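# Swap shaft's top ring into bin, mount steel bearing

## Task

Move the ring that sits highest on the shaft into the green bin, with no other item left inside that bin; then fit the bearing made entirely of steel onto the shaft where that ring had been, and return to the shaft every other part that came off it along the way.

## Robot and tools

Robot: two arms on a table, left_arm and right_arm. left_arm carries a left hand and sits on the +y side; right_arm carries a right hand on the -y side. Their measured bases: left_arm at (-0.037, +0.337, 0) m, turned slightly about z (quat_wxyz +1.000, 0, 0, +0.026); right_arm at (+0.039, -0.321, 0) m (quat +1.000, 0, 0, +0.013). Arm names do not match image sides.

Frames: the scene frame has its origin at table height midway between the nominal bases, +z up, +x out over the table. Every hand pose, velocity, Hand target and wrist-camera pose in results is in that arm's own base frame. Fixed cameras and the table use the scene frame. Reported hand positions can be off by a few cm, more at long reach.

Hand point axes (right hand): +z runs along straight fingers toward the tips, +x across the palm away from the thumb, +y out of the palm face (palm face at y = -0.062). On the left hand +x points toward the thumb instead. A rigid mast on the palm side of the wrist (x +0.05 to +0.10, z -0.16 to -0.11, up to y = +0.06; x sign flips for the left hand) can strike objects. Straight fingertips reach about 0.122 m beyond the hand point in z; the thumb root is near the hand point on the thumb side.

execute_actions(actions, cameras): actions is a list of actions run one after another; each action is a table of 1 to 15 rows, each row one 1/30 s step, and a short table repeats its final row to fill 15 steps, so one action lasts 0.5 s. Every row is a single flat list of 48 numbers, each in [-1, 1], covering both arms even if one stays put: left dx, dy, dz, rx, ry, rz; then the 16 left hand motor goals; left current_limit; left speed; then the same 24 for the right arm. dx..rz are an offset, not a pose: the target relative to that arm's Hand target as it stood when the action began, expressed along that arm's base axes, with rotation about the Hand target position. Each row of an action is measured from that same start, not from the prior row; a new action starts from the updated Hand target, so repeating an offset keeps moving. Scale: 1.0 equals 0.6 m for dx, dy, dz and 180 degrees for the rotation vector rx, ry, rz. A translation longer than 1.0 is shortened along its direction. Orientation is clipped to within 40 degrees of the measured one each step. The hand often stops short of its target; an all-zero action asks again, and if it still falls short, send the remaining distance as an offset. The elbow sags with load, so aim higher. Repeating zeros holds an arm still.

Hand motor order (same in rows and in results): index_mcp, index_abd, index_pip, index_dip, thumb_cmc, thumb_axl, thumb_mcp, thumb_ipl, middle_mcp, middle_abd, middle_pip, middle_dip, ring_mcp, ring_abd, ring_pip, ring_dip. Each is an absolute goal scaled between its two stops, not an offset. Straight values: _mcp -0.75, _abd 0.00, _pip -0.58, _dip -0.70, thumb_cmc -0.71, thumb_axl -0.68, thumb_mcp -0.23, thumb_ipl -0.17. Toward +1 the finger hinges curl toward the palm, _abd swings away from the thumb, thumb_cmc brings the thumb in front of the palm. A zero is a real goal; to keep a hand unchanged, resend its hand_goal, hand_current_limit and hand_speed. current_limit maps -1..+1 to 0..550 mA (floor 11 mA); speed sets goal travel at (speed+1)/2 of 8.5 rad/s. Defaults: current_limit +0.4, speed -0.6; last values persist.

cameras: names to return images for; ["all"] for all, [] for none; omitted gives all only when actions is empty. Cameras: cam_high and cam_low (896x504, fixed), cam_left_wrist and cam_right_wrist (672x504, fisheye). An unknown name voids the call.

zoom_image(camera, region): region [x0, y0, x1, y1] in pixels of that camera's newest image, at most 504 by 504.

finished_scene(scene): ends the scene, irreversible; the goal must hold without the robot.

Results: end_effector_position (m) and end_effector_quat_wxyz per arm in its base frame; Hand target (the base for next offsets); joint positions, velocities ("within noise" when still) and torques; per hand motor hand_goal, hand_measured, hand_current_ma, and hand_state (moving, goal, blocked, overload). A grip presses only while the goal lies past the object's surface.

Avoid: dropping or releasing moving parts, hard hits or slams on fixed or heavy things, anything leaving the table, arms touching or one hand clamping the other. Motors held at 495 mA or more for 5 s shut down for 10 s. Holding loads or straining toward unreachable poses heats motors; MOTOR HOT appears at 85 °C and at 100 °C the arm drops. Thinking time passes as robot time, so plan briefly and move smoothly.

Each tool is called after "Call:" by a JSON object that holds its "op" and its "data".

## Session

Call:
{"op": "execute_actions", "data": {"actions": []}}

Scene clock: 0.00 s.
left_arm: end_effector_position=(+0.5583, -0.2311, +0.3346) hand_goal=(-0.754, +0.000, -0.576, -0.696, -0.714, -0.678, -0.226, -0.168, -0.754, +0.000, -0.576, -0.696, -0.754, +0.000, -0.576, -0.696) hand_measured=(-0.754, +0.000, -0.576, -0.696, -0.714, -0.678, -0.226, -0.168, -0.754, +0.000, -0.576, -0.696, -0.754, +0.000, -0.576, -0.696) hand_current_ma=(+0, +0, +0, +0, +0, +0, +0, +0, +0, +0, +0, +0, +0, +0, +0, +0) hand_state=(goal, goal, goal, goal, goal, goal, goal, goal, goal, goal, goal, goal, goal, goal, goal, goal) hand_current_limit=0.40 hand_speed=-0.60 end_effector_quat_wxyz=(+0.633, -0.118, +0.750, -0.152) | right_arm: end_effector_position=(+0.3319, +0.2513, +0.3145) hand_goal=(-0.754, +0.000, -0.576, -0.696, -0.714, -0.678, -0.226, -0.168, -0.754, +0.000, -0.576, -0.696, -0.754, +0.000, -0.576, -0.696) hand_measured=(-0.754, +0.000, -0.576, -0.696, -0.714, -0.678, -0.226, -0.168, -0.754, +0.000, -0.576, -0.696, -0.754, +0.000, -0.576, -0.696) hand_current_ma=(+0, +0, +0, +0, +0, +0, +0, +0, +0, +0, +0, +0, +0, +0, +0, +0) hand_state=(goal, goal, goal, goal, goal, goal, goal, goal, goal, goal, goal, goal, goal, goal, goal, goal) hand_current_limit=0.40 hand_speed=-0.60 end_effector_quat_wxyz=(+0.263, -0.400, +0.877, +0.024)
Joint positions: left_arm=[-0.635 1.44 1.208 0.053 -0.549 -2.056] | right_arm=[0.417 1.108 1.19 -1.12 -0.051 -1.995]
Joint velocities: within noise
Joint torques (N m): no reading
Heat: left arm: hottest elbow 35 °C; right arm: hottest elbow 33 °C.
Hand target: left_arm +0.5629, -0.2345, +0.3423; +0.638, -0.120, +0.745, -0.156 | right_arm +0.3370, +0.2535, +0.3279; +0.278, -0.399, +0.873, +0.024
camera_calibration:
cam_left_wrist: T_world_to_cam=[[0.132886, -0.330914, 0.934258, -0.488778], [-0.806635, -0.583836, -0.0920609, 0.299981], [0.575917, -0.741371, -0.344511, -0.254782], [0, 0, 0, 1]] pos_world=[0.45366, -0.175492, 0.396486]
cam_right_wrist: T_world_to_cam=[[-0.0480815, 0.958206, 0.282009, -0.28431], [0.312458, -0.253737, 0.915417, -0.372691], [0.948714, 0.13213, -0.287199, -0.132734], [0, 0, 0, 1]] pos_world=[0.228706, 0.1954, 0.383224]

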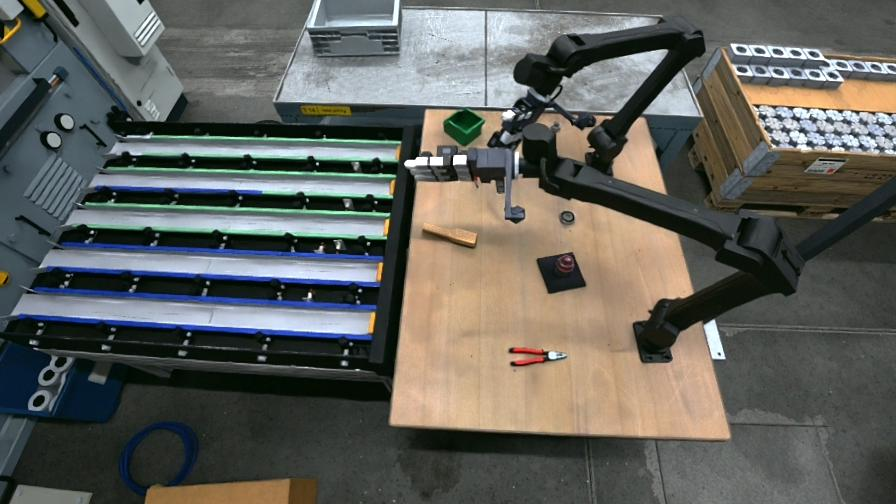

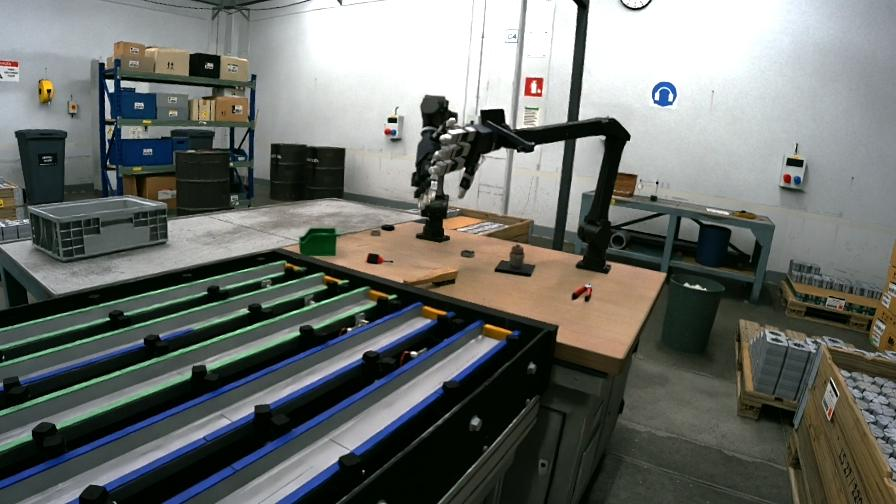

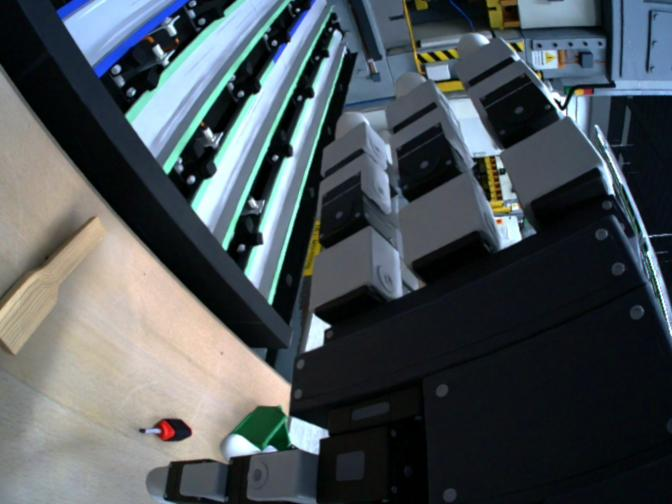

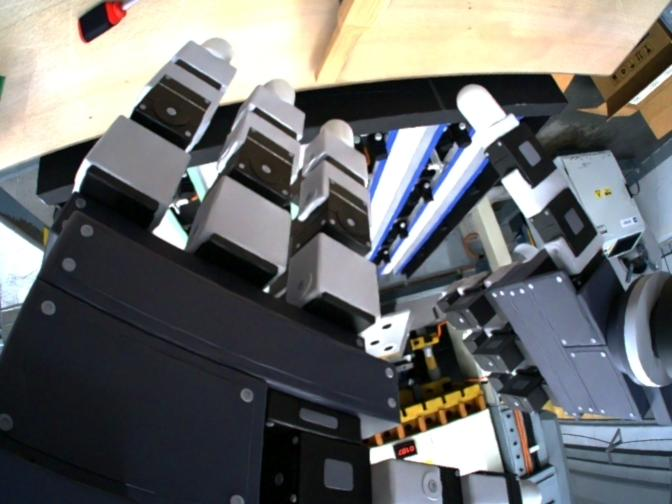

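Call:
{"op": "zoom_image", "data": {"camera": "cam_high", "region": [530, 200, 600, 300]}}

Call:
{"op": "zoom_image", "data": {"camera": "cam_low", "region": [360, 215, 560, 290]}}

Call:
{"op": "zoom_image", "data": {"camera": "cam_high", "region": [430, 90, 610, 200]}}

Scaled by 5.040.

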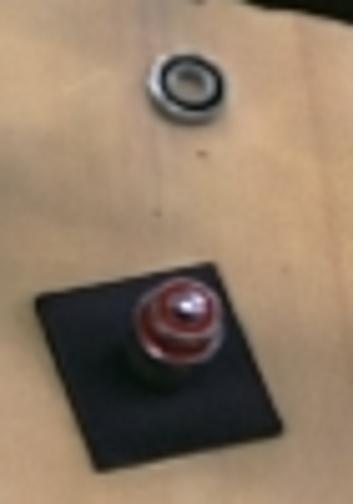

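Scaled by 2.520.

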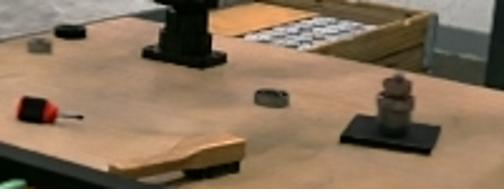

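Scaled by 2.800.

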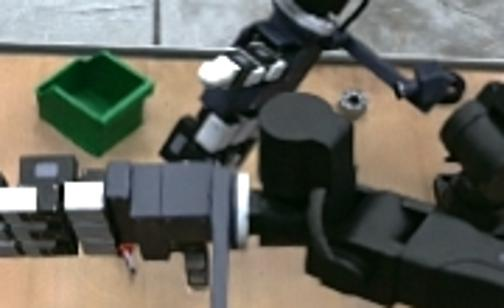

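Call:
{"op": "execute_actions", "data": {"actions": [[[0.02,0.2,0,0,0,0.06,-0.75,0,-0.58,-0.7,-0.71,-0.68,-0.23,-0.17,-0.75,0,-0.58,-0.7,-0.75,0,-0.58,-0.7,0.4,-0.6,0,0,0,0,0,0,-0.75,0,-0.58,-0.7,-0.71,-0.68,-0.23,-0.17,-0.75,0,-0.58,-0.7,-0.75,0,-0.58,-0.7,0.4,-0.6]],[[0.02,0.2,0,0,0,0.07,-0.75,0,-0.58,-0.7,-0.71,-0.68,-0.23,-0.17,-0.75,0,-0.58,-0.7,-0.75,0,-0.58,-0.7,0.4,-0.6,0,0,0,0,0,0,-0.75,0,-0.58,-0.7,-0.71,-0.68,-0.23,-0.17,-0.75,0,-0.58,-0.7,-0.75,0,-0.58,-0.7,0.4,-0.6]],[[-0.1,0.2,0,0,0,0.07,-0.75,0,-0.58,-0.7,-0.71,-0.68,-0.23,-0.17,-0.75,0,-0.58,-0.7,-0.75,0,-0.58,-0.7,0.4,-0.6,0,0,0,0,0,0,-0.75,0,-0.58,-0.7,-0.71,-0.68,-0.23,-0.17,-0.75,0,-0.58,-0.7,-0.75,0,-0.58,-0.7,0.4,-0.6]],[[-0.15,0.17,0,0,0,0.07,-0.75,0,-0.58,-0.7,-0.71,-0.68,-0.23,-0.17,-0.75,0,-0.58,-0.7,-0.75,0,-0.58,-0.7,0.4,-0.6,0,0,0,0,0,0,-0.75,0,-0.58,-0.7,-0.71,-0.68,-0.23,-0.17,-0.75,0,-0.58,-0.7,-0.75,0,-0.58,-0.7,0.4,-0.6]]], "cameras": ["cam_high","cam_right_wrist"]}}

Call:
{"op": "zoom_image", "data": {"camera": "cam_high", "region": [430, 90, 610, 230]}}

Scene clock: 88.13 s.
left_arm: end_effector_position=(+0.4401, +0.2276, +0.3564) hand_goal=(-0.750, +0.000, -0.580, -0.700, -0.710, -0.680, -0.230, -0.170, -0.750, +0.000, -0.580, -0.700, -0.750, +0.000, -0.580, -0.700) hand_measured=(-0.746, -0.002, -0.578, -0.698, -0.706, -0.678, -0.228, -0.168, -0.744, -0.002, -0.578, -0.698, -0.744, -0.002, -0.578, -0.698) hand_current_ma=(+3, -1, +1, +1, +2, +1, +1, +1, +3, -1, +1, +1, +3, +0, +1, +1) hand_state=(goal, goal, goal, goal, goal, goal, goal, goal, goal, goal, goal, goal, goal, goal, goal, goal) hand_current_limit=0.40 hand_speed=-0.60 end_effector_quat_wxyz=(+0.657, -0.415, +0.618, +0.117) | right_arm: end_effector_position=(+0.3319, +0.2513, +0.3145) hand_goal=(-0.750, +0.000, -0.580, -0.700, -0.710, -0.680, -0.230, -0.170, -0.750, +0.000, -0.580, -0.700, -0.750, +0.000, -0.580, -0.700) hand_measured=(-0.750, +0.000, -0.576, -0.698, -0.712, -0.678, -0.224, -0.168, -0.750, +0.000, -0.576, -0.698, -0.750, +0.000, -0.576, -0.698) hand_current_ma=(+0, +0, +7, +6, -2, +6, +18, +7, +0, +0, +7, +6, +0, +0, +7, +5) hand_state=(goal, goal, goal, goal, goal, goal, goal, goal, goal, goal, goal, goal, goal, goal, goal, goal) hand_current_limit=0.40 hand_speed=-0.60 end_effector_quat_wxyz=(+0.263, -0.400, +0.877, +0.024)
Joint positions: left_arm=[0.17 1.133 0.969 0.031 -0.593 -2.061] | right_arm=[0.417 1.108 1.19 -1.12 -0.051 -1.995]
Joint torques (N m): left_arm=[0.38 -7.77 7.56 1.42 0.01 0] | right_arm=[0.67 -6.59 10.66 2.41 -0.17 0.09]
Heat: left arm: hottest elbow 48 °C; right arm: hottest elbow 42 °C.
Hand target: left_arm +0.4368, +0.2275, +0.3424; +0.646, -0.416, +0.629, +0.120 | right_arm +0.3370, +0.2535, +0.3279; +0.278, -0.399, +0.873, +0.024
Off the commanded pose: left_arm 0.014 m, 2 deg | right_arm 0.015 m, 2 deg.
camera_calibration:
cam_right_wrist: T_world_to_cam=[[-0.0480815, 0.958206, 0.282009, -0.28431], [0.312458, -0.253737, 0.915417, -0.372691], [0.948714, 0.13213, -0.287199, -0.132734], [0, 0, 0, 1]] pos_world=[0.228706, 0.1954, 0.383224]
Images, in order (width x height): cam_high 896x504, cam_right_wrist 672x504.

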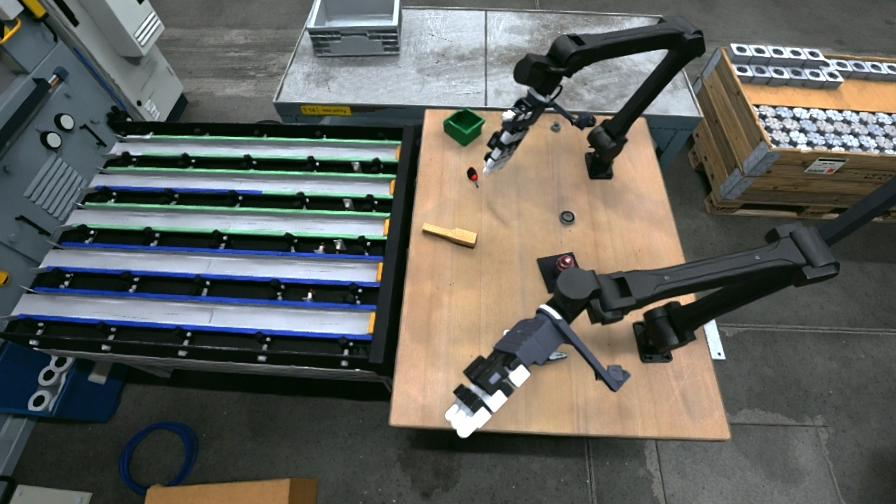

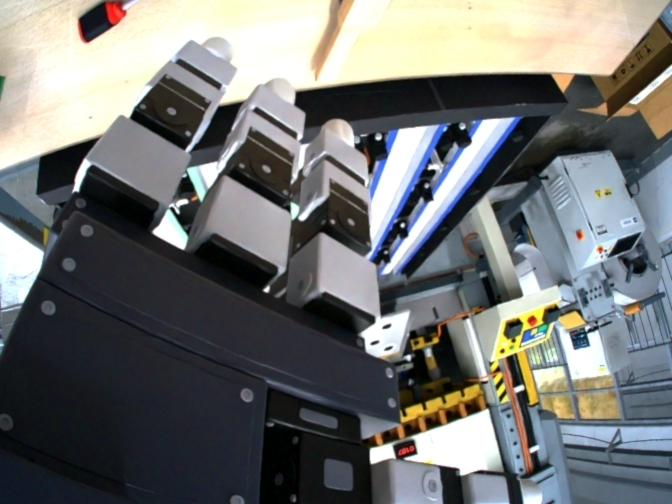

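Scaled by 2.800.

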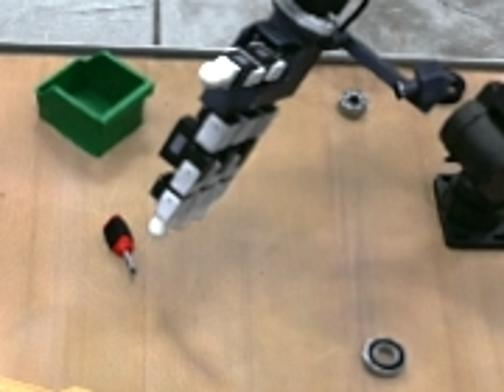

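Call:
{"op": "execute_actions", "data": {"actions": [[[-0.2,0.12,0,0,0,0.09,-0.75,0,-0.58,-0.7,-0.71,-0.68,-0.23,-0.17,-0.75,0,-0.58,-0.7,-0.75,0,-0.58,-0.7,0.4,-0.6,0,0,0.04,0.086,0.049,-0.167,-0.65,0,0.59,-0.55,0.67,-0.68,-0.25,0.157,-0.65,0,0.59,-0.55,0.479,0,0.737,-0.116,0.2,-0.5]],[[-0.195,0.12,0,0,0,0.1,-0.75,0,-0.58,-0.7,-0.71,-0.68,-0.23,-0.17,-0.75,0,-0.58,-0.7,-0.75,0,-0.58,-0.7,0.4,-0.6,0,0,0,0.086,0.049,-0.167,-0.65,0,0.59,-0.55,0.67,-0.68,-0.25,0.157,-0.65,0,0.59,-0.55,0.479,0,0.737,-0.116,0.2,-0.5]],[[0,0,0,0,0,0,-0.75,0,-0.58,-0.7,-0.71,-0.68,-0.23,-0.17,-0.75,0,-0.58,-0.7,-0.75,0,-0.58,-0.7,0.4,-0.6,0,0,0,0.086,0.049,-0.167,-0.65,0,0.59,-0.55,0.67,-0.68,-0.25,0.157,-0.65,0,0.59,-0.55,0.479,0,0.737,-0.116,0.2,-0.5]],[[0,0,0,0,0,0,-0.75,0,-0.58,-0.7,-0.71,-0.68,-0.23,-0.17,-0.75,0,-0.58,-0.7,-0.75,0,-0.58,-0.7,0.4,-0.6,0,0,0,0.086,0.049,-0.167,-0.65,0,0.59,-0.55,0.67,-0.68,-0.25,0.157,-0.65,0,0.59,-0.55,0.479,0,0.737,-0.116,0.2,-0.5]]], "cameras": ["cam_high"]}}

Scene clock: 150.53 s.
left_arm: end_effector_position=(+0.2039, +0.3687, +0.3508) hand_goal=(-0.750, +0.000, -0.580, -0.700, -0.710, -0.680, -0.230, -0.170, -0.750, +0.000, -0.580, -0.700, -0.750, +0.000, -0.580, -0.700) hand_measured=(-0.746, -0.002, -0.578, -0.698, -0.706, -0.678, -0.228, -0.168, -0.744, -0.002, -0.578, -0.698, -0.744, -0.002, -0.578, -0.698) hand_current_ma=(+3, -1, +0, +1, +2, +1, +1, +1, +4, -1, +1, +1, +3, -1, +0, +1) hand_state=(goal, goal, goal, goal, goal, goal, goal, goal, goal, goal, goal, goal, goal, goal, goal, goal) hand_current_limit=0.40 hand_speed=-0.60 end_effector_quat_wxyz=(+0.589, -0.579, +0.477, +0.301) | right_arm: end_effector_position=(+0.3339, +0.2437, +0.3302) hand_goal=(-0.650, +0.000, +0.590, -0.550, +0.670, -0.680, -0.250, +0.156, -0.650, +0.000, +0.590, -0.550, +0.478, +0.000, +0.736, -0.116) hand_measured=(-0.654, +0.000, +0.582, -0.554, +0.672, -0.678, -0.242, +0.156, -0.654, +0.000, +0.582, -0.554, +0.464, +0.000, +0.734, -0.118) hand_current_ma=(-10, +0, -21, -7, +2, +6, +27, -2, -9, +0, -19, -7, -40, +0, -3, -4) hand_state=(goal, goal, goal, goal, goal, goal, goal, goal, goal, goal, goal, goal, goal, goal, goal, goal) hand_current_limit=0.20 hand_speed=-0.50 end_effector_quat_wxyz=(+0.075, +0.685, +0.688, +0.230)
Joint positions: left_arm=[0.686 0.932 0.836 -0.061 -0.662 -2.078] | right_arm=[0.905 1.023 1.102 -1.199 0.198 0.855]
Joint torques (N m): left_arm=[1.38 -4.37 8.14 1.88 -0.01 0.03] | right_arm=[2.02 -4.37 12.44 1.7 0.43 0.13]
Heat: left arm: hottest elbow 46 °C; right arm: hottest elbow 43 °C.
Hand target: left_arm +0.1997, +0.3715, +0.3423; +0.582, -0.583, +0.479, +0.305 | right_arm +0.3369, +0.2535, +0.3520; +0.074, +0.690, +0.679, +0.241
Off the commanded pose: left_arm 0.010 m, 1 deg | right_arm 0.024 m, 2 deg.
Images, in order (width x height): cam_high 896x504.

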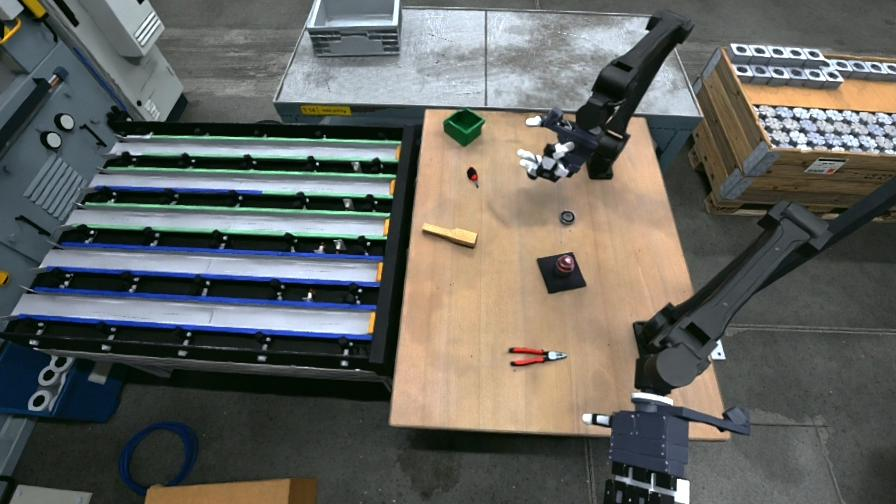

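Call:
{"op": "execute_actions", "data": {"actions": [[[0,0,0,0,0,0,-0.75,0,-0.58,-0.7,-0.71,-0.68,-0.23,-0.17,-0.75,0,-0.58,-0.7,-0.75,0,-0.58,-0.7,0.4,-0.6,-0.03,0.07,0,0.0538,0.154,-0.0662,-0.65,0,0.59,-0.55,0.67,-0.68,-0.25,0.157,-0.65,0,0.59,-0.55,0.479,0,0.737,-0.116,0.2,-0.5]],[[0,0,0,0,0,0,-0.75,0,-0.58,-0.7,-0.71,-0.68,-0.23,-0.17,-0.75,0,-0.58,-0.7,-0.75,0,-0.58,-0.7,0.4,-0.6,-0.04,0.07,-0.04,0.0538,0.154,-0.0662,-0.65,0,0.59,-0.55,0.67,-0.68,-0.25,0.157,-0.65,0,0.59,-0.55,0.479,0,0.737,-0.116,0.2,-0.5]],[[0,0,0,0,0,0,-0.75,0,-0.58,-0.7,-0.71,-0.68,-0.23,-0.17,-0.75,0,-0.58,-0.7,-0.75,0,-0.58,-0.7,0.4,-0.6,-0.04,0.07,-0.08,0.0538,0.154,-0.0662,-0.65,0,0.59,-0.55,0.67,-0.68,-0.25,0.157,-0.65,0,0.59,-0.55,0.479,0,0.737,-0.116,0.2,-0.5]]], "cameras": ["cam_high","cam_right_wrist"]}}

Scene clock: 178.43 s.
left_arm: end_effector_position=(+0.2039, +0.3687, +0.3508) hand_goal=(-0.750, +0.000, -0.580, -0.700, -0.710, -0.680, -0.230, -0.170, -0.750, +0.000, -0.580, -0.700, -0.750, +0.000, -0.580, -0.700) hand_measured=(-0.746, -0.002, -0.578, -0.698, -0.706, -0.678, -0.228, -0.168, -0.744, -0.002, -0.578, -0.698, -0.744, -0.002, -0.578, -0.698) hand_current_ma=(+3, -1, +0, +1, +2, +1, +1, +1, +4, -1, +1, +1, +3, -1, +0, +1) hand_state=(goal, goal, goal, goal, goal, goal, goal, goal, goal, goal, goal, goal, goal, goal, goal, goal) hand_current_limit=0.40 hand_speed=-0.60 end_effector_quat_wxyz=(+0.589, -0.579, +0.477, +0.301) | right_arm: end_effector_position=(+0.2693, +0.3816, +0.2735) hand_goal=(-0.650, +0.000, +0.590, -0.550, +0.670, -0.680, -0.250, +0.156, -0.650, +0.000, +0.590, -0.550, +0.478, +0.000, +0.736, -0.116) hand_measured=(-0.646, +0.000, +0.584, -0.554, +0.668, -0.678, -0.246, +0.156, -0.646, +0.000, +0.586, -0.554, +0.466, +0.000, +0.734, -0.118) hand_current_ma=(+9, +0, -13, -7, -5, +6, +14, -2, +9, +0, -11, -7, -34, +0, -3, -4) hand_state=(goal, goal, goal, goal, goal, goal, goal, goal, goal, goal, goal, goal, goal, goal, goal, goal) hand_current_limit=0.20 hand_speed=-0.50 end_effector_quat_wxyz=(-0.472, +0.825, +0.266, -0.160)
Joint positions: left_arm=[0.686 0.932 0.836 -0.061 -0.662 -2.078] | right_arm=[0.722 1.537 1.527 -1.419 -1.037 1.75]
Joint torques (N m): left_arm=[1.44 -4.31 8.16 1.87 0 0.02] | right_arm=[-0.09 -12.92 7.92 1.59 -0.94 0.18]
Heat: left arm: hottest elbow 44 °C; right arm: hottest elbow 42 °C.
Hand target: left_arm +0.1997, +0.3715, +0.3423; +0.582, -0.583, +0.479, +0.305 | right_arm +0.2711, +0.3794, +0.2799; -0.477, +0.826, +0.260, -0.150
Off the commanded pose: left_arm 0.010 m, 1 deg | right_arm 0.007 m, 2 deg.
camera_calibration:
cam_right_wrist: T_world_to_cam=[[-0.427847, -0.733119, -0.528662, 0.568809], [-0.142003, -0.523114, 0.840349, -0.0367812], [-0.892627, 0.434612, 0.119708, 0.166857], [0, 0, 0, 1]] pos_world=[0.387081, 0.325246, 0.311642]
Images, in order (width x height): cam_high 896x504, cam_right_wrist 672x504.

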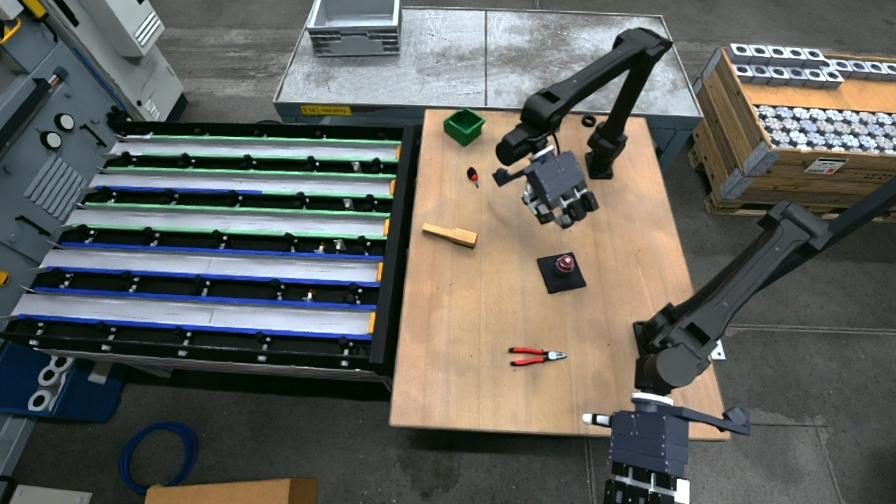

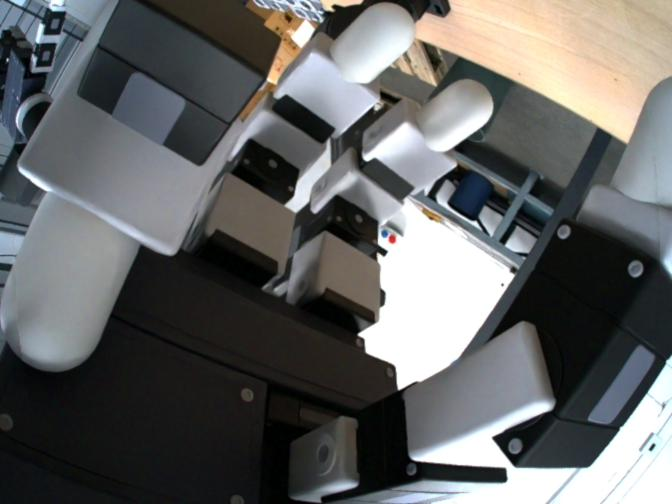

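Call:
{"op": "execute_actions", "data": {"actions": [[[0,0,0,0,0,0,-0.75,0,-0.58,-0.7,-0.71,-0.68,-0.23,-0.17,-0.75,0,-0.58,-0.7,-0.75,0,-0.58,-0.7,0.4,-0.6,-0.04,0.02,-0.1,0,0,0,-0.65,0,0.59,-0.55,0.67,-0.68,-0.25,0.157,-0.65,0,0.59,-0.55,0.479,0,0.737,-0.116,0.2,-0.5]],[[0,0,0,0,0,0,-0.75,0,-0.58,-0.7,-0.71,-0.68,-0.23,-0.17,-0.75,0,-0.58,-0.7,-0.75,0,-0.58,-0.7,0.4,-0.6,0,0,-0.1,0,0,0,-0.65,0,0.59,-0.55,0.67,-0.68,-0.25,0.157,-0.65,0,0.59,-0.55,0.479,0,0.737,-0.116,0.2,-0.5]]], "cameras": ["cam_high","cam_right_wrist"]}}

Call:
{"op": "zoom_image", "data": {"camera": "cam_high", "region": [520, 180, 620, 300]}}

Scene clock: 190.87 s.
left_arm: end_effector_position=(+0.2039, +0.3687, +0.3508) hand_goal=(-0.750, +0.000, -0.580, -0.700, -0.710, -0.680, -0.230, -0.170, -0.750, +0.000, -0.580, -0.700, -0.750, +0.000, -0.580, -0.700) hand_measured=(-0.746, -0.002, -0.578, -0.698, -0.706, -0.678, -0.228, -0.168, -0.744, -0.002, -0.578, -0.698, -0.744, -0.002, -0.578, -0.698) hand_current_ma=(+3, -1, +0, +1, +2, +1, +1, +1, +4, -1, +1, +1, +3, -1, +0, +1) hand_state=(goal, goal, goal, goal, goal, goal, goal, goal, goal, goal, goal, goal, goal, goal, goal, goal) hand_current_limit=0.40 hand_speed=-0.60 end_effector_quat_wxyz=(+0.589, -0.579, +0.477, +0.301) | right_arm: end_effector_position=(+0.2483, +0.3862, +0.1599) hand_goal=(-0.650, +0.000, +0.590, -0.550, +0.670, -0.680, -0.250, +0.156, -0.650, +0.000, +0.590, -0.550, +0.478, +0.000, +0.736, -0.116) hand_measured=(-0.646, +0.000, +0.586, -0.554, +0.668, -0.678, -0.246, +0.156, -0.646, +0.000, +0.586, -0.554, +0.468, +0.000, +0.734, -0.118) hand_current_ma=(+10, +0, -11, -7, -4, +6, +13, -2, +9, +0, -10, -7, -27, +0, -3, -4) hand_state=(goal, goal, goal, goal, goal, goal, goal, goal, goal, goal, goal, goal, goal, goal, goal, goal) hand_current_limit=0.20 hand_speed=-0.50 end_effector_quat_wxyz=(-0.477, +0.827, +0.259, -0.150)
Joint positions: left_arm=[0.686 0.932 0.836 -0.061 -0.662 -2.078] | right_arm=[0.758 1.521 1.201 -0.996 -1.028 1.867]
Joint torques (N m): left_arm=[1.44 -4.37 8.13 1.89 0 0.03] | right_arm=[1.61 -10.81 8.18 1.87 -0.71 0.17]
Heat: left arm: hottest elbow 44 °C; right arm: hottest elbow 42 °C.
Hand target: left_arm +0.1997, +0.3715, +0.3423; +0.582, -0.583, +0.479, +0.305 | right_arm +0.2470, +0.3915, +0.1600; -0.477, +0.826, +0.260, -0.150
Off the commanded pose: left_arm 0.010 m, 1 deg | right_arm 0.006 m, 0 deg.
camera_calibration:
cam_right_wrist: T_world_to_cam=[[-0.440757, -0.716929, -0.540135, 0.501835], [-0.161548, -0.528555, 0.833385, 0.066182], [-0.882969, 0.454579, 0.117146, 0.150036], [0, 0, 0, 1]] pos_world=[0.364357, 0.326558, 0.198327]
Images, in order (width x height): cam_high 896x504, cam_right_wrist 672x504.

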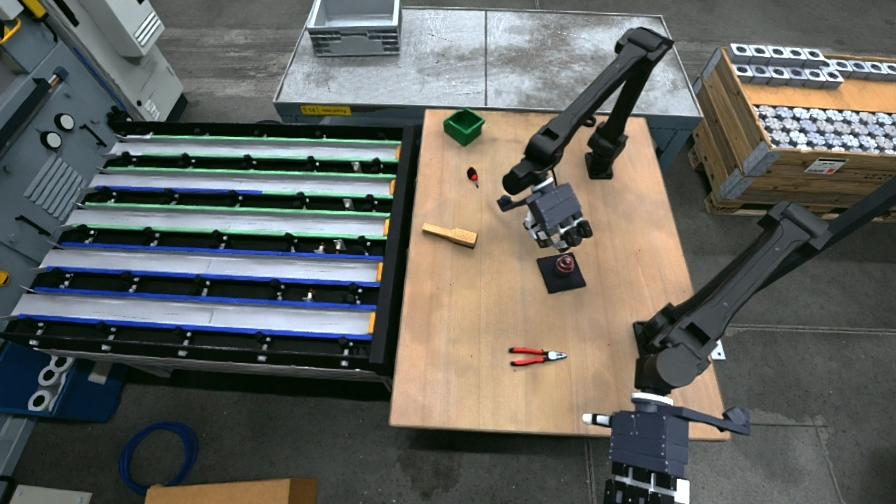

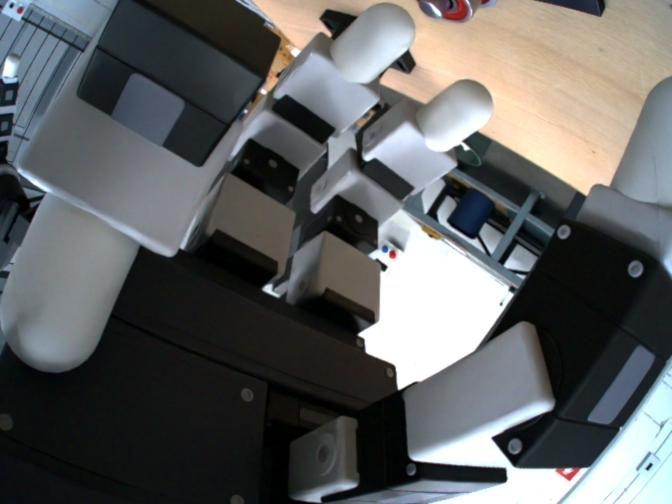

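Scaled by 4.200.

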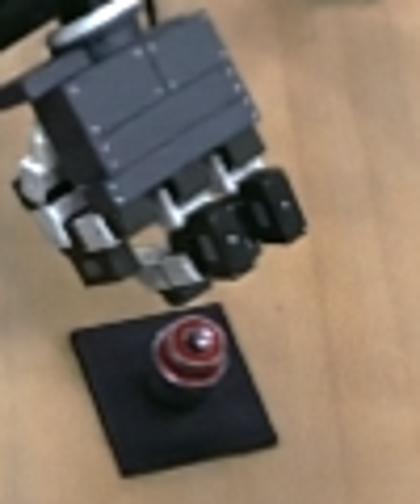

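Call:
{"op": "zoom_image", "data": {"camera": "cam_right_wrist", "region": [380, 0, 520, 60]}}

Scaled by 3.600 from the camera's 672x504 image, which has a finer 960x720 frame.

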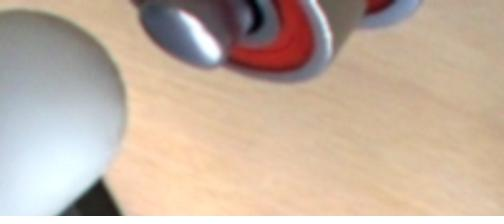

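Call:
{"op": "execute_actions", "data": {"actions": [[[0,0,0,0,0,0,-0.75,0,-0.58,-0.7,-0.71,-0.68,-0.23,-0.17,-0.75,0,-0.58,-0.7,-0.75,0,-0.58,-0.7,0.4,-0.6,-0.054,0.06,-0.025,0,0,0,-0.65,0,0.59,-0.55,0.67,-0.68,-0.25,0.157,-0.65,0,0.59,-0.55,0.479,0,0.737,-0.116,0.2,-0.5]]], "cameras": ["cam_right_wrist"]}}

Call:
{"op": "zoom_image", "data": {"camera": "cam_right_wrist", "region": [380, 0, 620, 140]}}

Scene clock: 210.83 s.
left_arm: end_effector_position=(+0.2039, +0.3687, +0.3508) hand_goal=(-0.750, +0.000, -0.580, -0.700, -0.710, -0.680, -0.230, -0.170, -0.750, +0.000, -0.580, -0.700, -0.750, +0.000, -0.580, -0.700) hand_measured=(-0.746, -0.002, -0.578, -0.698, -0.706, -0.678, -0.228, -0.168, -0.744, -0.002, -0.578, -0.698, -0.744, -0.002, -0.578, -0.698) hand_current_ma=(+3, -1, +0, +1, +2, +1, +1, +1, +4, -1, +1, +1, +3, -1, +0, +1) hand_state=(goal, goal, goal, goal, goal, goal, goal, goal, goal, goal, goal, goal, goal, goal, goal, goal) hand_current_limit=0.40 hand_speed=-0.60 end_effector_quat_wxyz=(+0.589, -0.579, +0.477, +0.301) | right_arm: end_effector_position=(+0.2138, +0.4251, +0.1470) hand_goal=(-0.650, +0.000, +0.590, -0.550, +0.670, -0.680, -0.250, +0.156, -0.650, +0.000, +0.590, -0.550, +0.478, +0.000, +0.736, -0.116) hand_measured=(-0.646, +0.000, +0.586, -0.554, +0.668, -0.678, -0.246, +0.156, -0.646, +0.000, +0.586, -0.554, +0.470, +0.000, +0.734, -0.118) hand_current_ma=(+10, +0, -10, -7, -3, +6, +11, -2, +10, +0, -9, -7, -25, +0, -3, -4) hand_state=(goal, goal, goal, goal, goal, goal, goal, goal, goal, goal, goal, goal, goal, goal, goal, goal) hand_current_limit=0.20 hand_speed=-0.50 end_effector_quat_wxyz=(-0.477, +0.825, +0.264, -0.151)
Joint positions: left_arm=[0.686 0.932 0.836 -0.061 -0.662 -2.078] | right_arm=[0.873 1.521 1.155 -0.79 -0.993 2.051]
Joint torques (N m): left_arm=[1.32 -4.37 8.13 1.88 0 0.03] | right_arm=[0.85 -10.87 7.94 2.24 -0.61 0.19]
Heat: left arm: hottest elbow 43 °C; right arm: hottest elbow 41 °C.
Hand target: left_arm +0.1997, +0.3715, +0.3423; +0.582, -0.583, +0.479, +0.305 | right_arm +0.2145, +0.4275, +0.1450; -0.477, +0.826, +0.260, -0.150
Off the commanded pose: left_arm 0.010 m, 1 deg | right_arm 0.003 m, 1 deg.
camera_calibration:
cam_right_wrist: T_world_to_cam=[[-0.431564, -0.720135, -0.543284, 0.507391], [-0.158265, -0.532471, 0.831521, 0.093116], [-0.88809, 0.444838, 0.115824, 0.108841], [0, 0, 0, 1]] pos_world=[0.33037, 0.366555, 0.185623]
Images, in order (width x height): cam_right_wrist 672x504.

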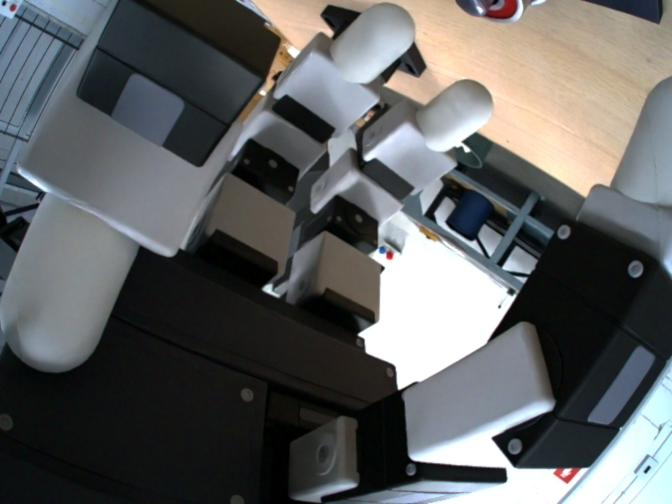

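Scaled by 2.100 from the camera's 672x504 image, which has a finer 960x720 frame.

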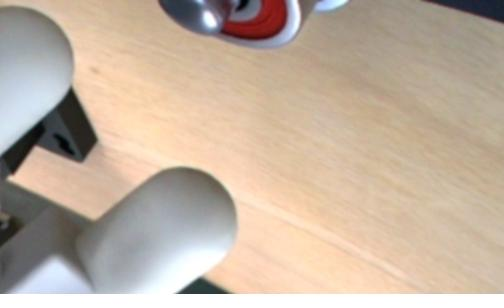

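Call:
{"op": "execute_actions", "data": {"actions": [[[0,0,0,0,0,0,-0.75,0,-0.58,-0.7,-0.71,-0.68,-0.23,-0.17,-0.75,0,-0.58,-0.7,-0.75,0,-0.58,-0.7,0.4,-0.6,0,0,-0.055,0,0,0,-0.65,0,0.59,-0.55,0.67,-0.68,-0.25,0.157,-0.65,0,0.59,-0.55,0.479,0,0.737,-0.116,0.2,-0.5]]], "cameras": ["cam_right_wrist"]}}

Call:
{"op": "zoom_image", "data": {"camera": "cam_right_wrist", "region": [380, 0, 620, 140]}}

Scene clock: 231.27 s.
left_arm: end_effector_position=(+0.2039, +0.3687, +0.3508) hand_goal=(-0.750, +0.000, -0.580, -0.700, -0.710, -0.680, -0.230, -0.170, -0.750, +0.000, -0.580, -0.700, -0.750, +0.000, -0.580, -0.700) hand_measured=(-0.746, -0.002, -0.578, -0.698, -0.706, -0.678, -0.228, -0.168, -0.744, -0.002, -0.578, -0.698, -0.744, -0.002, -0.578, -0.698) hand_current_ma=(+3, -1, +0, +1, +2, +1, +1, +1, +4, -1, +1, +1, +3, -1, +0, +1) hand_state=(goal, goal, goal, goal, goal, goal, goal, goal, goal, goal, goal, goal, goal, goal, goal, goal) hand_current_limit=0.40 hand_speed=-0.60 end_effector_quat_wxyz=(+0.589, -0.579, +0.477, +0.301) | right_arm: end_effector_position=(+0.2129, +0.4238, +0.1129) hand_goal=(-0.650, +0.000, +0.590, -0.550, +0.670, -0.680, -0.250, +0.156, -0.650, +0.000, +0.590, -0.550, +0.478, +0.000, +0.736, -0.116) hand_measured=(-0.646, +0.000, +0.586, -0.554, +0.668, -0.678, -0.246, +0.156, -0.646, +0.000, +0.586, -0.554, +0.470, +0.000, +0.734, -0.118) hand_current_ma=(+10, +0, -10, -7, -3, +6, +11, -2, +10, +0, -9, -7, -25, +0, -3, -4) hand_state=(goal, goal, goal, goal, goal, goal, goal, goal, goal, goal, goal, goal, goal, goal, goal, goal) hand_current_limit=0.20 hand_speed=-0.50 end_effector_quat_wxyz=(-0.476, +0.826, +0.263, -0.151)
Joint positions: left_arm=[0.686 0.932 0.836 -0.061 -0.662 -2.078] | right_arm=[0.873 1.554 1.096 -0.698 -0.991 2.053]
Joint torques (N m): left_arm=[1.38 -4.42 8.13 1.87 0 0.03] | right_arm=[0.85 -10.87 7.98 2.24 -0.65 0.17]
Heat: left arm: hottest elbow 44 °C; right arm: hottest elbow 40 °C.
Hand target: left_arm +0.1997, +0.3715, +0.3423; +0.582, -0.583, +0.479, +0.305 | right_arm +0.2146, +0.4275, +0.1120; -0.477, +0.826, +0.260, -0.150
Off the commanded pose: left_arm 0.010 m, 1 deg | right_arm 0.004 m, 0 deg.
camera_calibration:
cam_right_wrist: T_world_to_cam=[[-0.433559, -0.720672, -0.54098, 0.487984], [-0.158727, -0.529876, 0.833089, 0.119448], [-0.887036, 0.447061, 0.115342, 0.111425], [0, 0, 0, 1]] pos_world=[0.329367, 0.365155, 0.151627]
Images, in order (width x height): cam_right_wrist 672x504.

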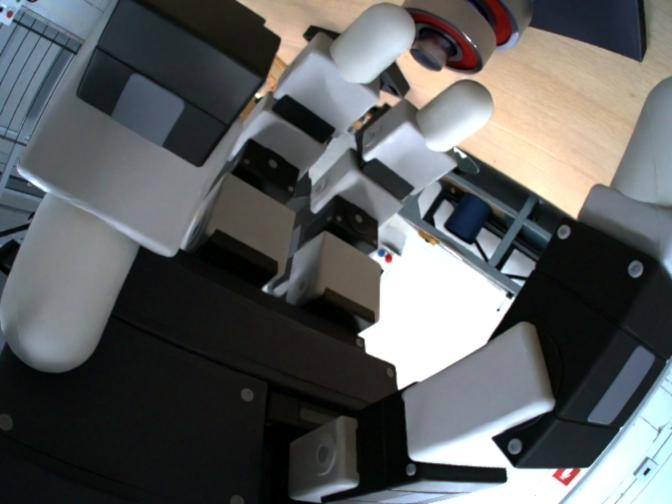

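Scaled by 2.100 from the camera's 672x504 image, which has a finer 960x720 frame.

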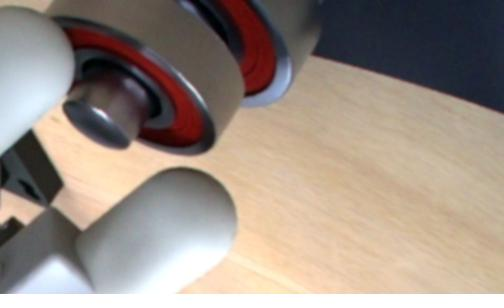

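Call:
{"op": "execute_actions", "data": {"actions": [[[0,0,0,0,0,0,-0.75,0,-0.58,-0.7,-0.71,-0.68,-0.23,-0.17,-0.75,0,-0.58,-0.7,-0.75,0,-0.58,-0.7,0.4,-0.6,0,0,0.1,0,0,0,-0.65,0,0.59,-0.55,0.67,-0.68,-0.25,0.157,-0.65,0,0.59,-0.55,0.479,0,0.737,-0.116,0.2,-0.5]],[[0,0,0,0,0,0,-0.75,0,-0.58,-0.7,-0.71,-0.68,-0.23,-0.17,-0.75,0,-0.58,-0.7,-0.75,0,-0.58,-0.7,0.4,-0.6,-0.03,0.04,0,0,0,0.022,-0.65,0,0.59,-0.55,0.67,-0.68,-0.25,0.157,-0.65,0,0.59,-0.55,0.479,0,0.737,-0.116,0.2,-0.5]],[[0,0,0,0,0,0,-0.75,0,-0.58,-0.7,-0.71,-0.68,-0.23,-0.17,-0.75,0,-0.58,-0.7,-0.75,0,-0.58,-0.7,0.4,-0.6,-0.033,0.04,0,0,0,0.022,-0.65,0,0.59,-0.55,0.67,-0.68,-0.25,0.157,-0.65,0,0.59,-0.55,0.479,0,0.737,-0.116,0.2,-0.5]]], "cameras": ["cam_right_wrist","cam_high"]}}

Call:
{"op": "zoom_image", "data": {"camera": "cam_right_wrist", "region": [380, 0, 620, 140]}}

Scene clock: 281.10 s.
left_arm: end_effector_position=(+0.2039, +0.3687, +0.3508) hand_goal=(-0.750, +0.000, -0.580, -0.700, -0.710, -0.680, -0.230, -0.170, -0.750, +0.000, -0.580, -0.700, -0.750, +0.000, -0.580, -0.700) hand_measured=(-0.746, -0.002, -0.578, -0.698, -0.706, -0.678, -0.228, -0.168, -0.744, -0.002, -0.578, -0.698, -0.744, -0.002, -0.578, -0.698) hand_current_ma=(+3, -1, +0, +1, +2, +1, +1, +1, +4, -1, +1, +1, +3, -1, +0, +1) hand_state=(goal, goal, goal, goal, goal, goal, goal, goal, goal, goal, goal, goal, goal, goal, goal, goal) hand_current_limit=0.40 hand_speed=-0.60 end_effector_quat_wxyz=(+0.589, -0.579, +0.477, +0.301) | right_arm: end_effector_position=(+0.1707, +0.4608, +0.1609) hand_goal=(-0.650, +0.000, +0.590, -0.550, +0.670, -0.680, -0.250, +0.156, -0.650, +0.000, +0.590, -0.550, +0.478, +0.000, +0.736, -0.116) hand_measured=(-0.646, +0.000, +0.586, -0.554, +0.668, -0.678, -0.246, +0.156, -0.644, +0.002, +0.588, -0.552, +0.470, +0.000, +0.734, -0.118) hand_current_ma=(+11, +0, -10, -7, -3, +6, +11, -2, +13, +6, -4, -4, -25, +0, -3, -4) hand_state=(goal, goal, goal, goal, goal, goal, goal, goal, goal, goal, goal, goal, goal, goal, goal, goal) hand_current_limit=0.20 hand_speed=-0.50 end_effector_quat_wxyz=(-0.459, +0.813, +0.303, -0.191)
Joint positions: left_arm=[0.686 0.932 0.836 -0.061 -0.662 -2.078] | right_arm=[0.991 1.567 1.249 -0.869 -0.993 2.057]
Joint torques (N m): left_arm=[1.38 -4.37 8.12 1.91 0 0.03] | right_arm=[1.26 -10.87 11.43 1.07 -0.81 -0.08]
Heat: left arm: hottest elbow 44 °C; right arm: hottest elbow 39 °C.
Hand target: left_arm +0.1997, +0.3715, +0.3423; +0.582, -0.583, +0.479, +0.305 | right_arm +0.1768, +0.4754, +0.1719; -0.465, +0.806, +0.316, -0.182
Off the commanded pose: left_arm 0.010 m, 1 deg | right_arm 0.019 m, 2 deg.
camera_calibration:
cam_right_wrist: T_world_to_cam=[[-0.357629, -0.780736, -0.512399, 0.532465], [-0.0781178, -0.521753, 0.849512, 0.0722222], [-0.930591, 0.343838, 0.125605, 0.105233], [0, 0, 0, 1]] pos_world=[0.293995, 0.417214, 0.198263]
Images, in order (width x height): cam_high 896x504, cam_right_wrist 672x504.

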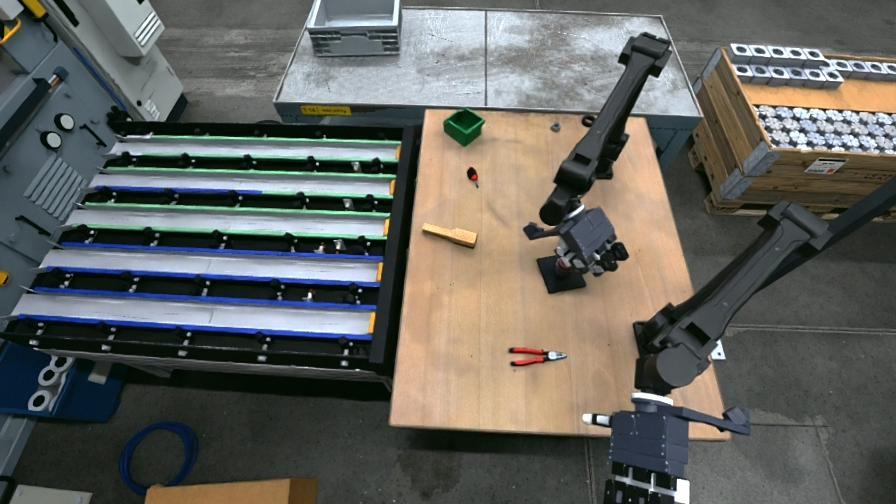

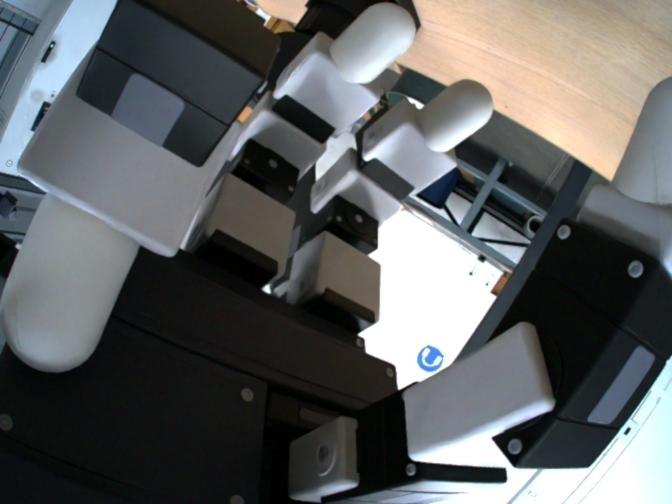

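Scaled by 2.100 from the camera's 672x504 image, which has a finer 960x720 frame.

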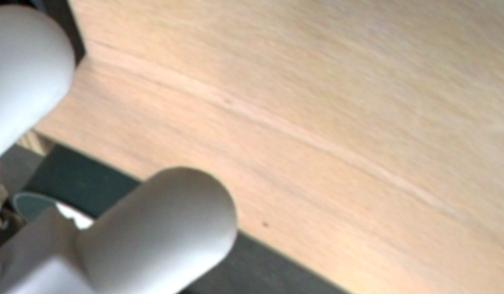

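Call:
{"op": "execute_actions", "data": {"actions": [[[0,0,0,0,0,0,-0.75,0,-0.58,-0.7,-0.71,-0.68,-0.23,-0.17,-0.75,0,-0.58,-0.7,-0.75,0,-0.58,-0.7,0.4,-0.6,0.002,0.01,-0.065,0,0,0,-0.65,0,0.59,-0.55,0.67,-0.68,-0.25,0.157,-0.65,0,0.59,-0.55,0.479,0,0.737,-0.116,0.2,-0.5]]], "cameras": ["cam_right_wrist"]}}

Call:
{"op": "zoom_image", "data": {"camera": "cam_right_wrist", "region": [380, 0, 672, 140]}}

Scene clock: 289.93 s.
left_arm: end_effector_position=(+0.2039, +0.3687, +0.3508) hand_goal=(-0.750, +0.000, -0.580, -0.700, -0.710, -0.680, -0.230, -0.170, -0.750, +0.000, -0.580, -0.700, -0.750, +0.000, -0.580, -0.700) hand_measured=(-0.746, -0.002, -0.578, -0.698, -0.706, -0.678, -0.228, -0.168, -0.744, -0.002, -0.578, -0.698, -0.744, -0.002, -0.578, -0.698) hand_current_ma=(+3, -1, +0, +1, +2, +1, +1, +1, +4, -1, +1, +1, +3, -1, +0, +1) hand_state=(goal, goal, goal, goal, goal, goal, goal, goal, goal, goal, goal, goal, goal, goal, goal, goal) hand_current_limit=0.40 hand_speed=-0.60 end_effector_quat_wxyz=(+0.589, -0.579, +0.477, +0.301) | right_arm: end_effector_position=(+0.1799, +0.4748, +0.1351) hand_goal=(-0.650, +0.000, +0.590, -0.550, +0.670, -0.680, -0.250, +0.156, -0.650, +0.000, +0.590, -0.550, +0.478, +0.000, +0.736, -0.116) hand_measured=(-0.646, +0.000, +0.586, -0.554, +0.668, -0.678, -0.246, +0.156, -0.644, +0.002, +0.588, -0.552, +0.470, +0.000, +0.734, -0.118) hand_current_ma=(+11, +0, -10, -7, -3, +6, +11, -2, +13, +5, -4, -4, -25, +0, -3, -4) hand_state=(goal, goal, goal, goal, goal, goal, goal, goal, goal, goal, goal, goal, goal, goal, goal, goal) hand_current_limit=0.20 hand_speed=-0.50 end_effector_quat_wxyz=(-0.463, +0.811, +0.307, -0.185)
Joint positions: left_arm=[0.686 0.932 0.836 -0.061 -0.662 -2.078] | right_arm=[0.991 1.622 1.243 -0.791 -0.993 2.057]
Joint torques (N m): left_arm=[1.38 -4.31 8.14 1.88 0 0.03] | right_arm=[1.67 -11.99 8.17 2.21 -0.74 -0.02]
Heat: left arm: hottest elbow 44 °C; right arm: hottest elbow 39 °C.
Hand target: left_arm +0.1997, +0.3715, +0.3423; +0.582, -0.583, +0.479, +0.305 | right_arm +0.1781, +0.4815, +0.1330; -0.465, +0.806, +0.316, -0.182
Off the commanded pose: left_arm 0.010 m, 1 deg | right_arm 0.007 m, 1 deg.
camera_calibration:
cam_right_wrist: T_world_to_cam=[[-0.352431, -0.773224, -0.527178, 0.530966], [-0.0861638, -0.534119, 0.841007, 0.110707], [-0.931863, 0.341821, 0.121616, 0.113999], [0, 0, 0, 1]] pos_world=[0.302899, 0.430719, 0.172944]
Images, in order (width x height): cam_right_wrist 672x504.

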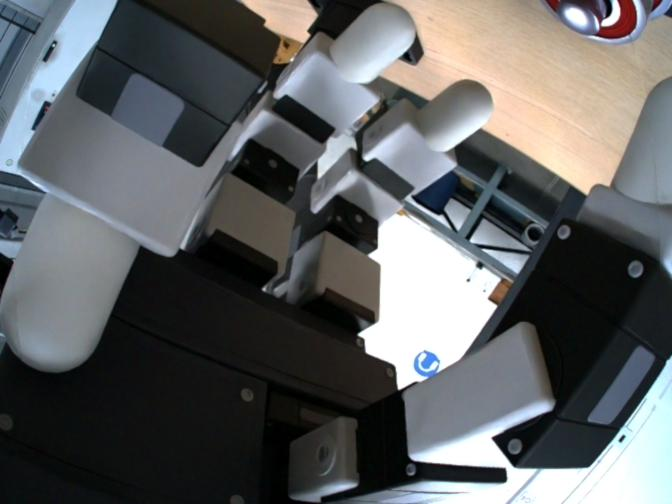

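Scaled by 1.726 from the camera's 672x504 image, which has a finer 960x720 frame.

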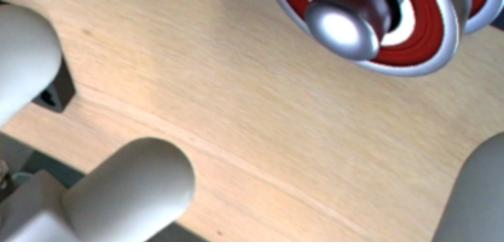

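Call:
{"op": "execute_actions", "data": {"actions": [[[0,0,0,0,0,0,-0.75,0,-0.58,-0.7,-0.71,-0.68,-0.23,-0.17,-0.75,0,-0.58,-0.7,-0.75,0,-0.58,-0.7,0.4,-0.6,-0.01,-0.008,-0.05,0,0,0,-0.65,0,0.59,-0.55,0.67,-0.68,-0.25,0.157,-0.65,0,0.59,-0.55,0.479,0,0.737,-0.116,0.2,-0.5]]], "cameras": ["cam_right_wrist"]}}

Call:
{"op": "zoom_image", "data": {"camera": "cam_right_wrist", "region": [380, 0, 672, 140]}}

Scene clock: 303.80 s.
left_arm: end_effector_position=(+0.2039, +0.3687, +0.3508) hand_goal=(-0.750, +0.000, -0.580, -0.700, -0.710, -0.680, -0.230, -0.170, -0.750, +0.000, -0.580, -0.700, -0.750, +0.000, -0.580, -0.700) hand_measured=(-0.746, -0.002, -0.578, -0.698, -0.706, -0.678, -0.228, -0.168, -0.744, -0.002, -0.578, -0.698, -0.744, -0.002, -0.578, -0.698) hand_current_ma=(+3, -1, +0, +1, +2, +1, +1, +1, +4, -1, +1, +1, +3, -1, +0, +1) hand_state=(goal, goal, goal, goal, goal, goal, goal, goal, goal, goal, goal, goal, goal, goal, goal, goal) hand_current_limit=0.40 hand_speed=-0.60 end_effector_quat_wxyz=(+0.589, -0.579, +0.477, +0.301) | right_arm: end_effector_position=(+0.1759, +0.4705, +0.1060) hand_goal=(-0.650, +0.000, +0.590, -0.550, +0.670, -0.680, -0.250, +0.156, -0.650, +0.000, +0.590, -0.550, +0.478, +0.000, +0.736, -0.116) hand_measured=(-0.646, +0.000, +0.586, -0.554, +0.668, -0.678, -0.246, +0.156, -0.644, +0.002, +0.588, -0.552, +0.470, +0.000, +0.734, -0.118) hand_current_ma=(+11, +0, -10, -7, -3, +6, +11, -2, +13, +5, -4, -4, -25, +0, -3, -4) hand_state=(goal, goal, goal, goal, goal, goal, goal, goal, goal, goal, goal, goal, goal, goal, goal, goal) hand_current_limit=0.20 hand_speed=-0.50 end_effector_quat_wxyz=(-0.465, +0.809, +0.310, -0.182)
Joint positions: left_arm=[0.686 0.932 0.836 -0.061 -0.662 -2.078] | right_arm=[0.993 1.635 1.175 -0.701 -0.993 2.057]
Joint torques (N m): left_arm=[1.38 -4.42 8.14 1.87 0 0.03] | right_arm=[1.96 -11.81 7.88 2.19 -0.67 0.06]
Heat: left arm: hottest elbow 44 °C; right arm: hottest elbow 38 °C.
Hand target: left_arm +0.1997, +0.3715, +0.3423; +0.582, -0.583, +0.479, +0.305 | right_arm +0.1721, +0.4766, +0.1030; -0.465, +0.806, +0.316, -0.182
Off the commanded pose: left_arm 0.010 m, 1 deg | right_arm 0.008 m, 1 deg.
camera_calibration:
cam_right_wrist: T_world_to_cam=[[-0.348074, -0.769742, -0.535109, 0.509344], [-0.089399, -0.540948, 0.836292, 0.136709], [-0.933195, 0.33893, 0.119476, 0.117116], [0, 0, 0, 1]] pos_world=[0.298803, 0.426322, 0.144234]
Images, in order (width x height): cam_right_wrist 672x504.

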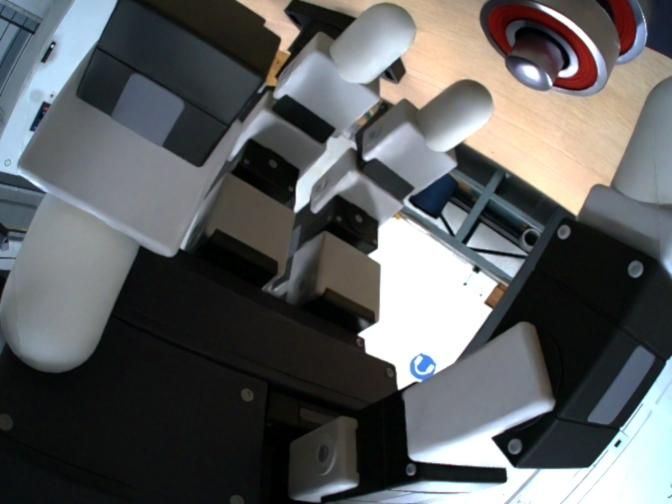

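Scaled by 1.726 from the camera's 672x504 image, which has a finer 960x720 frame.

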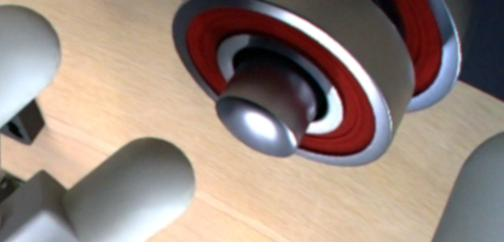

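Call:
{"op": "execute_actions", "data": {"actions": [[[0,0,0,0,0,0,-0.75,0,-0.58,-0.7,-0.71,-0.68,-0.23,-0.17,-0.75,0,-0.58,-0.7,-0.75,0,-0.58,-0.7,0.4,-0.6,0,0,-0.026,0,0,0,-0.65,0,0.59,-0.55,0.67,-0.68,-0.25,0.157,-0.65,0,0.59,-0.55,0.479,0,0.737,-0.116,0.2,-0.5]]], "cameras": ["cam_right_wrist"]}}

Call:
{"op": "zoom_image", "data": {"camera": "cam_right_wrist", "region": [380, 0, 672, 160]}}

Scene clock: 316.70 s.
left_arm: end_effector_position=(+0.2039, +0.3687, +0.3508) hand_goal=(-0.750, +0.000, -0.580, -0.700, -0.710, -0.680, -0.230, -0.170, -0.750, +0.000, -0.580, -0.700, -0.750, +0.000, -0.580, -0.700) hand_measured=(-0.746, -0.002, -0.578, -0.698, -0.706, -0.678, -0.228, -0.168, -0.744, -0.002, -0.578, -0.698, -0.744, -0.002, -0.578, -0.698) hand_current_ma=(+3, -1, +0, +1, +2, +1, +1, +1, +4, -1, +1, +1, +3, -1, +0, +1) hand_state=(goal, goal, goal, goal, goal, goal, goal, goal, goal, goal, goal, goal, goal, goal, goal, goal) hand_current_limit=0.40 hand_speed=-0.60 end_effector_quat_wxyz=(+0.589, -0.579, +0.477, +0.301) | right_arm: end_effector_position=(+0.1763, +0.4710, +0.0921) hand_goal=(-0.650, +0.000, +0.590, -0.550, +0.670, -0.680, -0.250, +0.156, -0.650, +0.000, +0.590, -0.550, +0.478, +0.000, +0.736, -0.116) hand_measured=(-0.646, +0.000, +0.586, -0.554, +0.668, -0.678, -0.246, +0.156, -0.644, +0.002, +0.588, -0.552, +0.470, +0.000, +0.734, -0.118) hand_current_ma=(+11, +0, -10, -7, -3, +6, +11, -2, +13, +5, -4, -4, -25, +0, -3, -4) hand_state=(goal, goal, goal, goal, goal, goal, goal, goal, goal, goal, goal, goal, goal, goal, goal, goal) hand_current_limit=0.20 hand_speed=-0.50 end_effector_quat_wxyz=(-0.466, +0.808, +0.310, -0.181)
Joint positions: left_arm=[0.686 0.932 0.836 -0.061 -0.662 -2.078] | right_arm=[0.993 1.652 1.155 -0.66 -0.993 2.057]
Joint torques (N m): left_arm=[1.38 -4.42 8.13 1.87 0 0.03] | right_arm=[1.9 -11.69 7.66 2.18 -0.67 0.06]
Heat: left arm: hottest elbow 44 °C; right arm: hottest elbow 38 °C.
Hand target: left_arm +0.1997, +0.3715, +0.3423; +0.582, -0.583, +0.479, +0.305 | right_arm +0.1721, +0.4766, +0.0875; -0.465, +0.806, +0.316, -0.182
Off the commanded pose: left_arm 0.010 m, 1 deg | right_arm 0.008 m, 1 deg.
camera_calibration:
cam_right_wrist: T_world_to_cam=[[-0.346898, -0.768063, -0.538276, 0.501716], [-0.0911591, -0.543586, 0.834388, 0.150398], [-0.933462, 0.338517, 0.118553, 0.119287], [0, 0, 0, 1]] pos_world=[0.299104, 0.426723, 0.130429]
Images, in order (width x height): cam_right_wrist 672x504.

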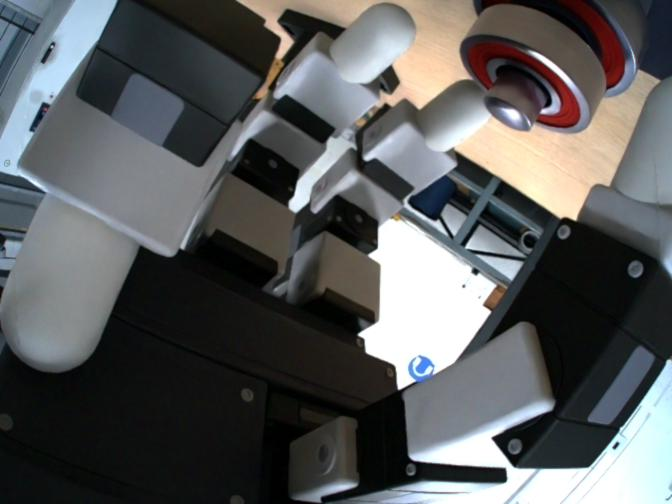

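Scaled by 1.726 from the camera's 672x504 image, which has a finer 960x720 frame.

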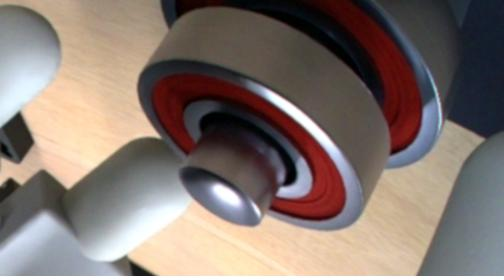

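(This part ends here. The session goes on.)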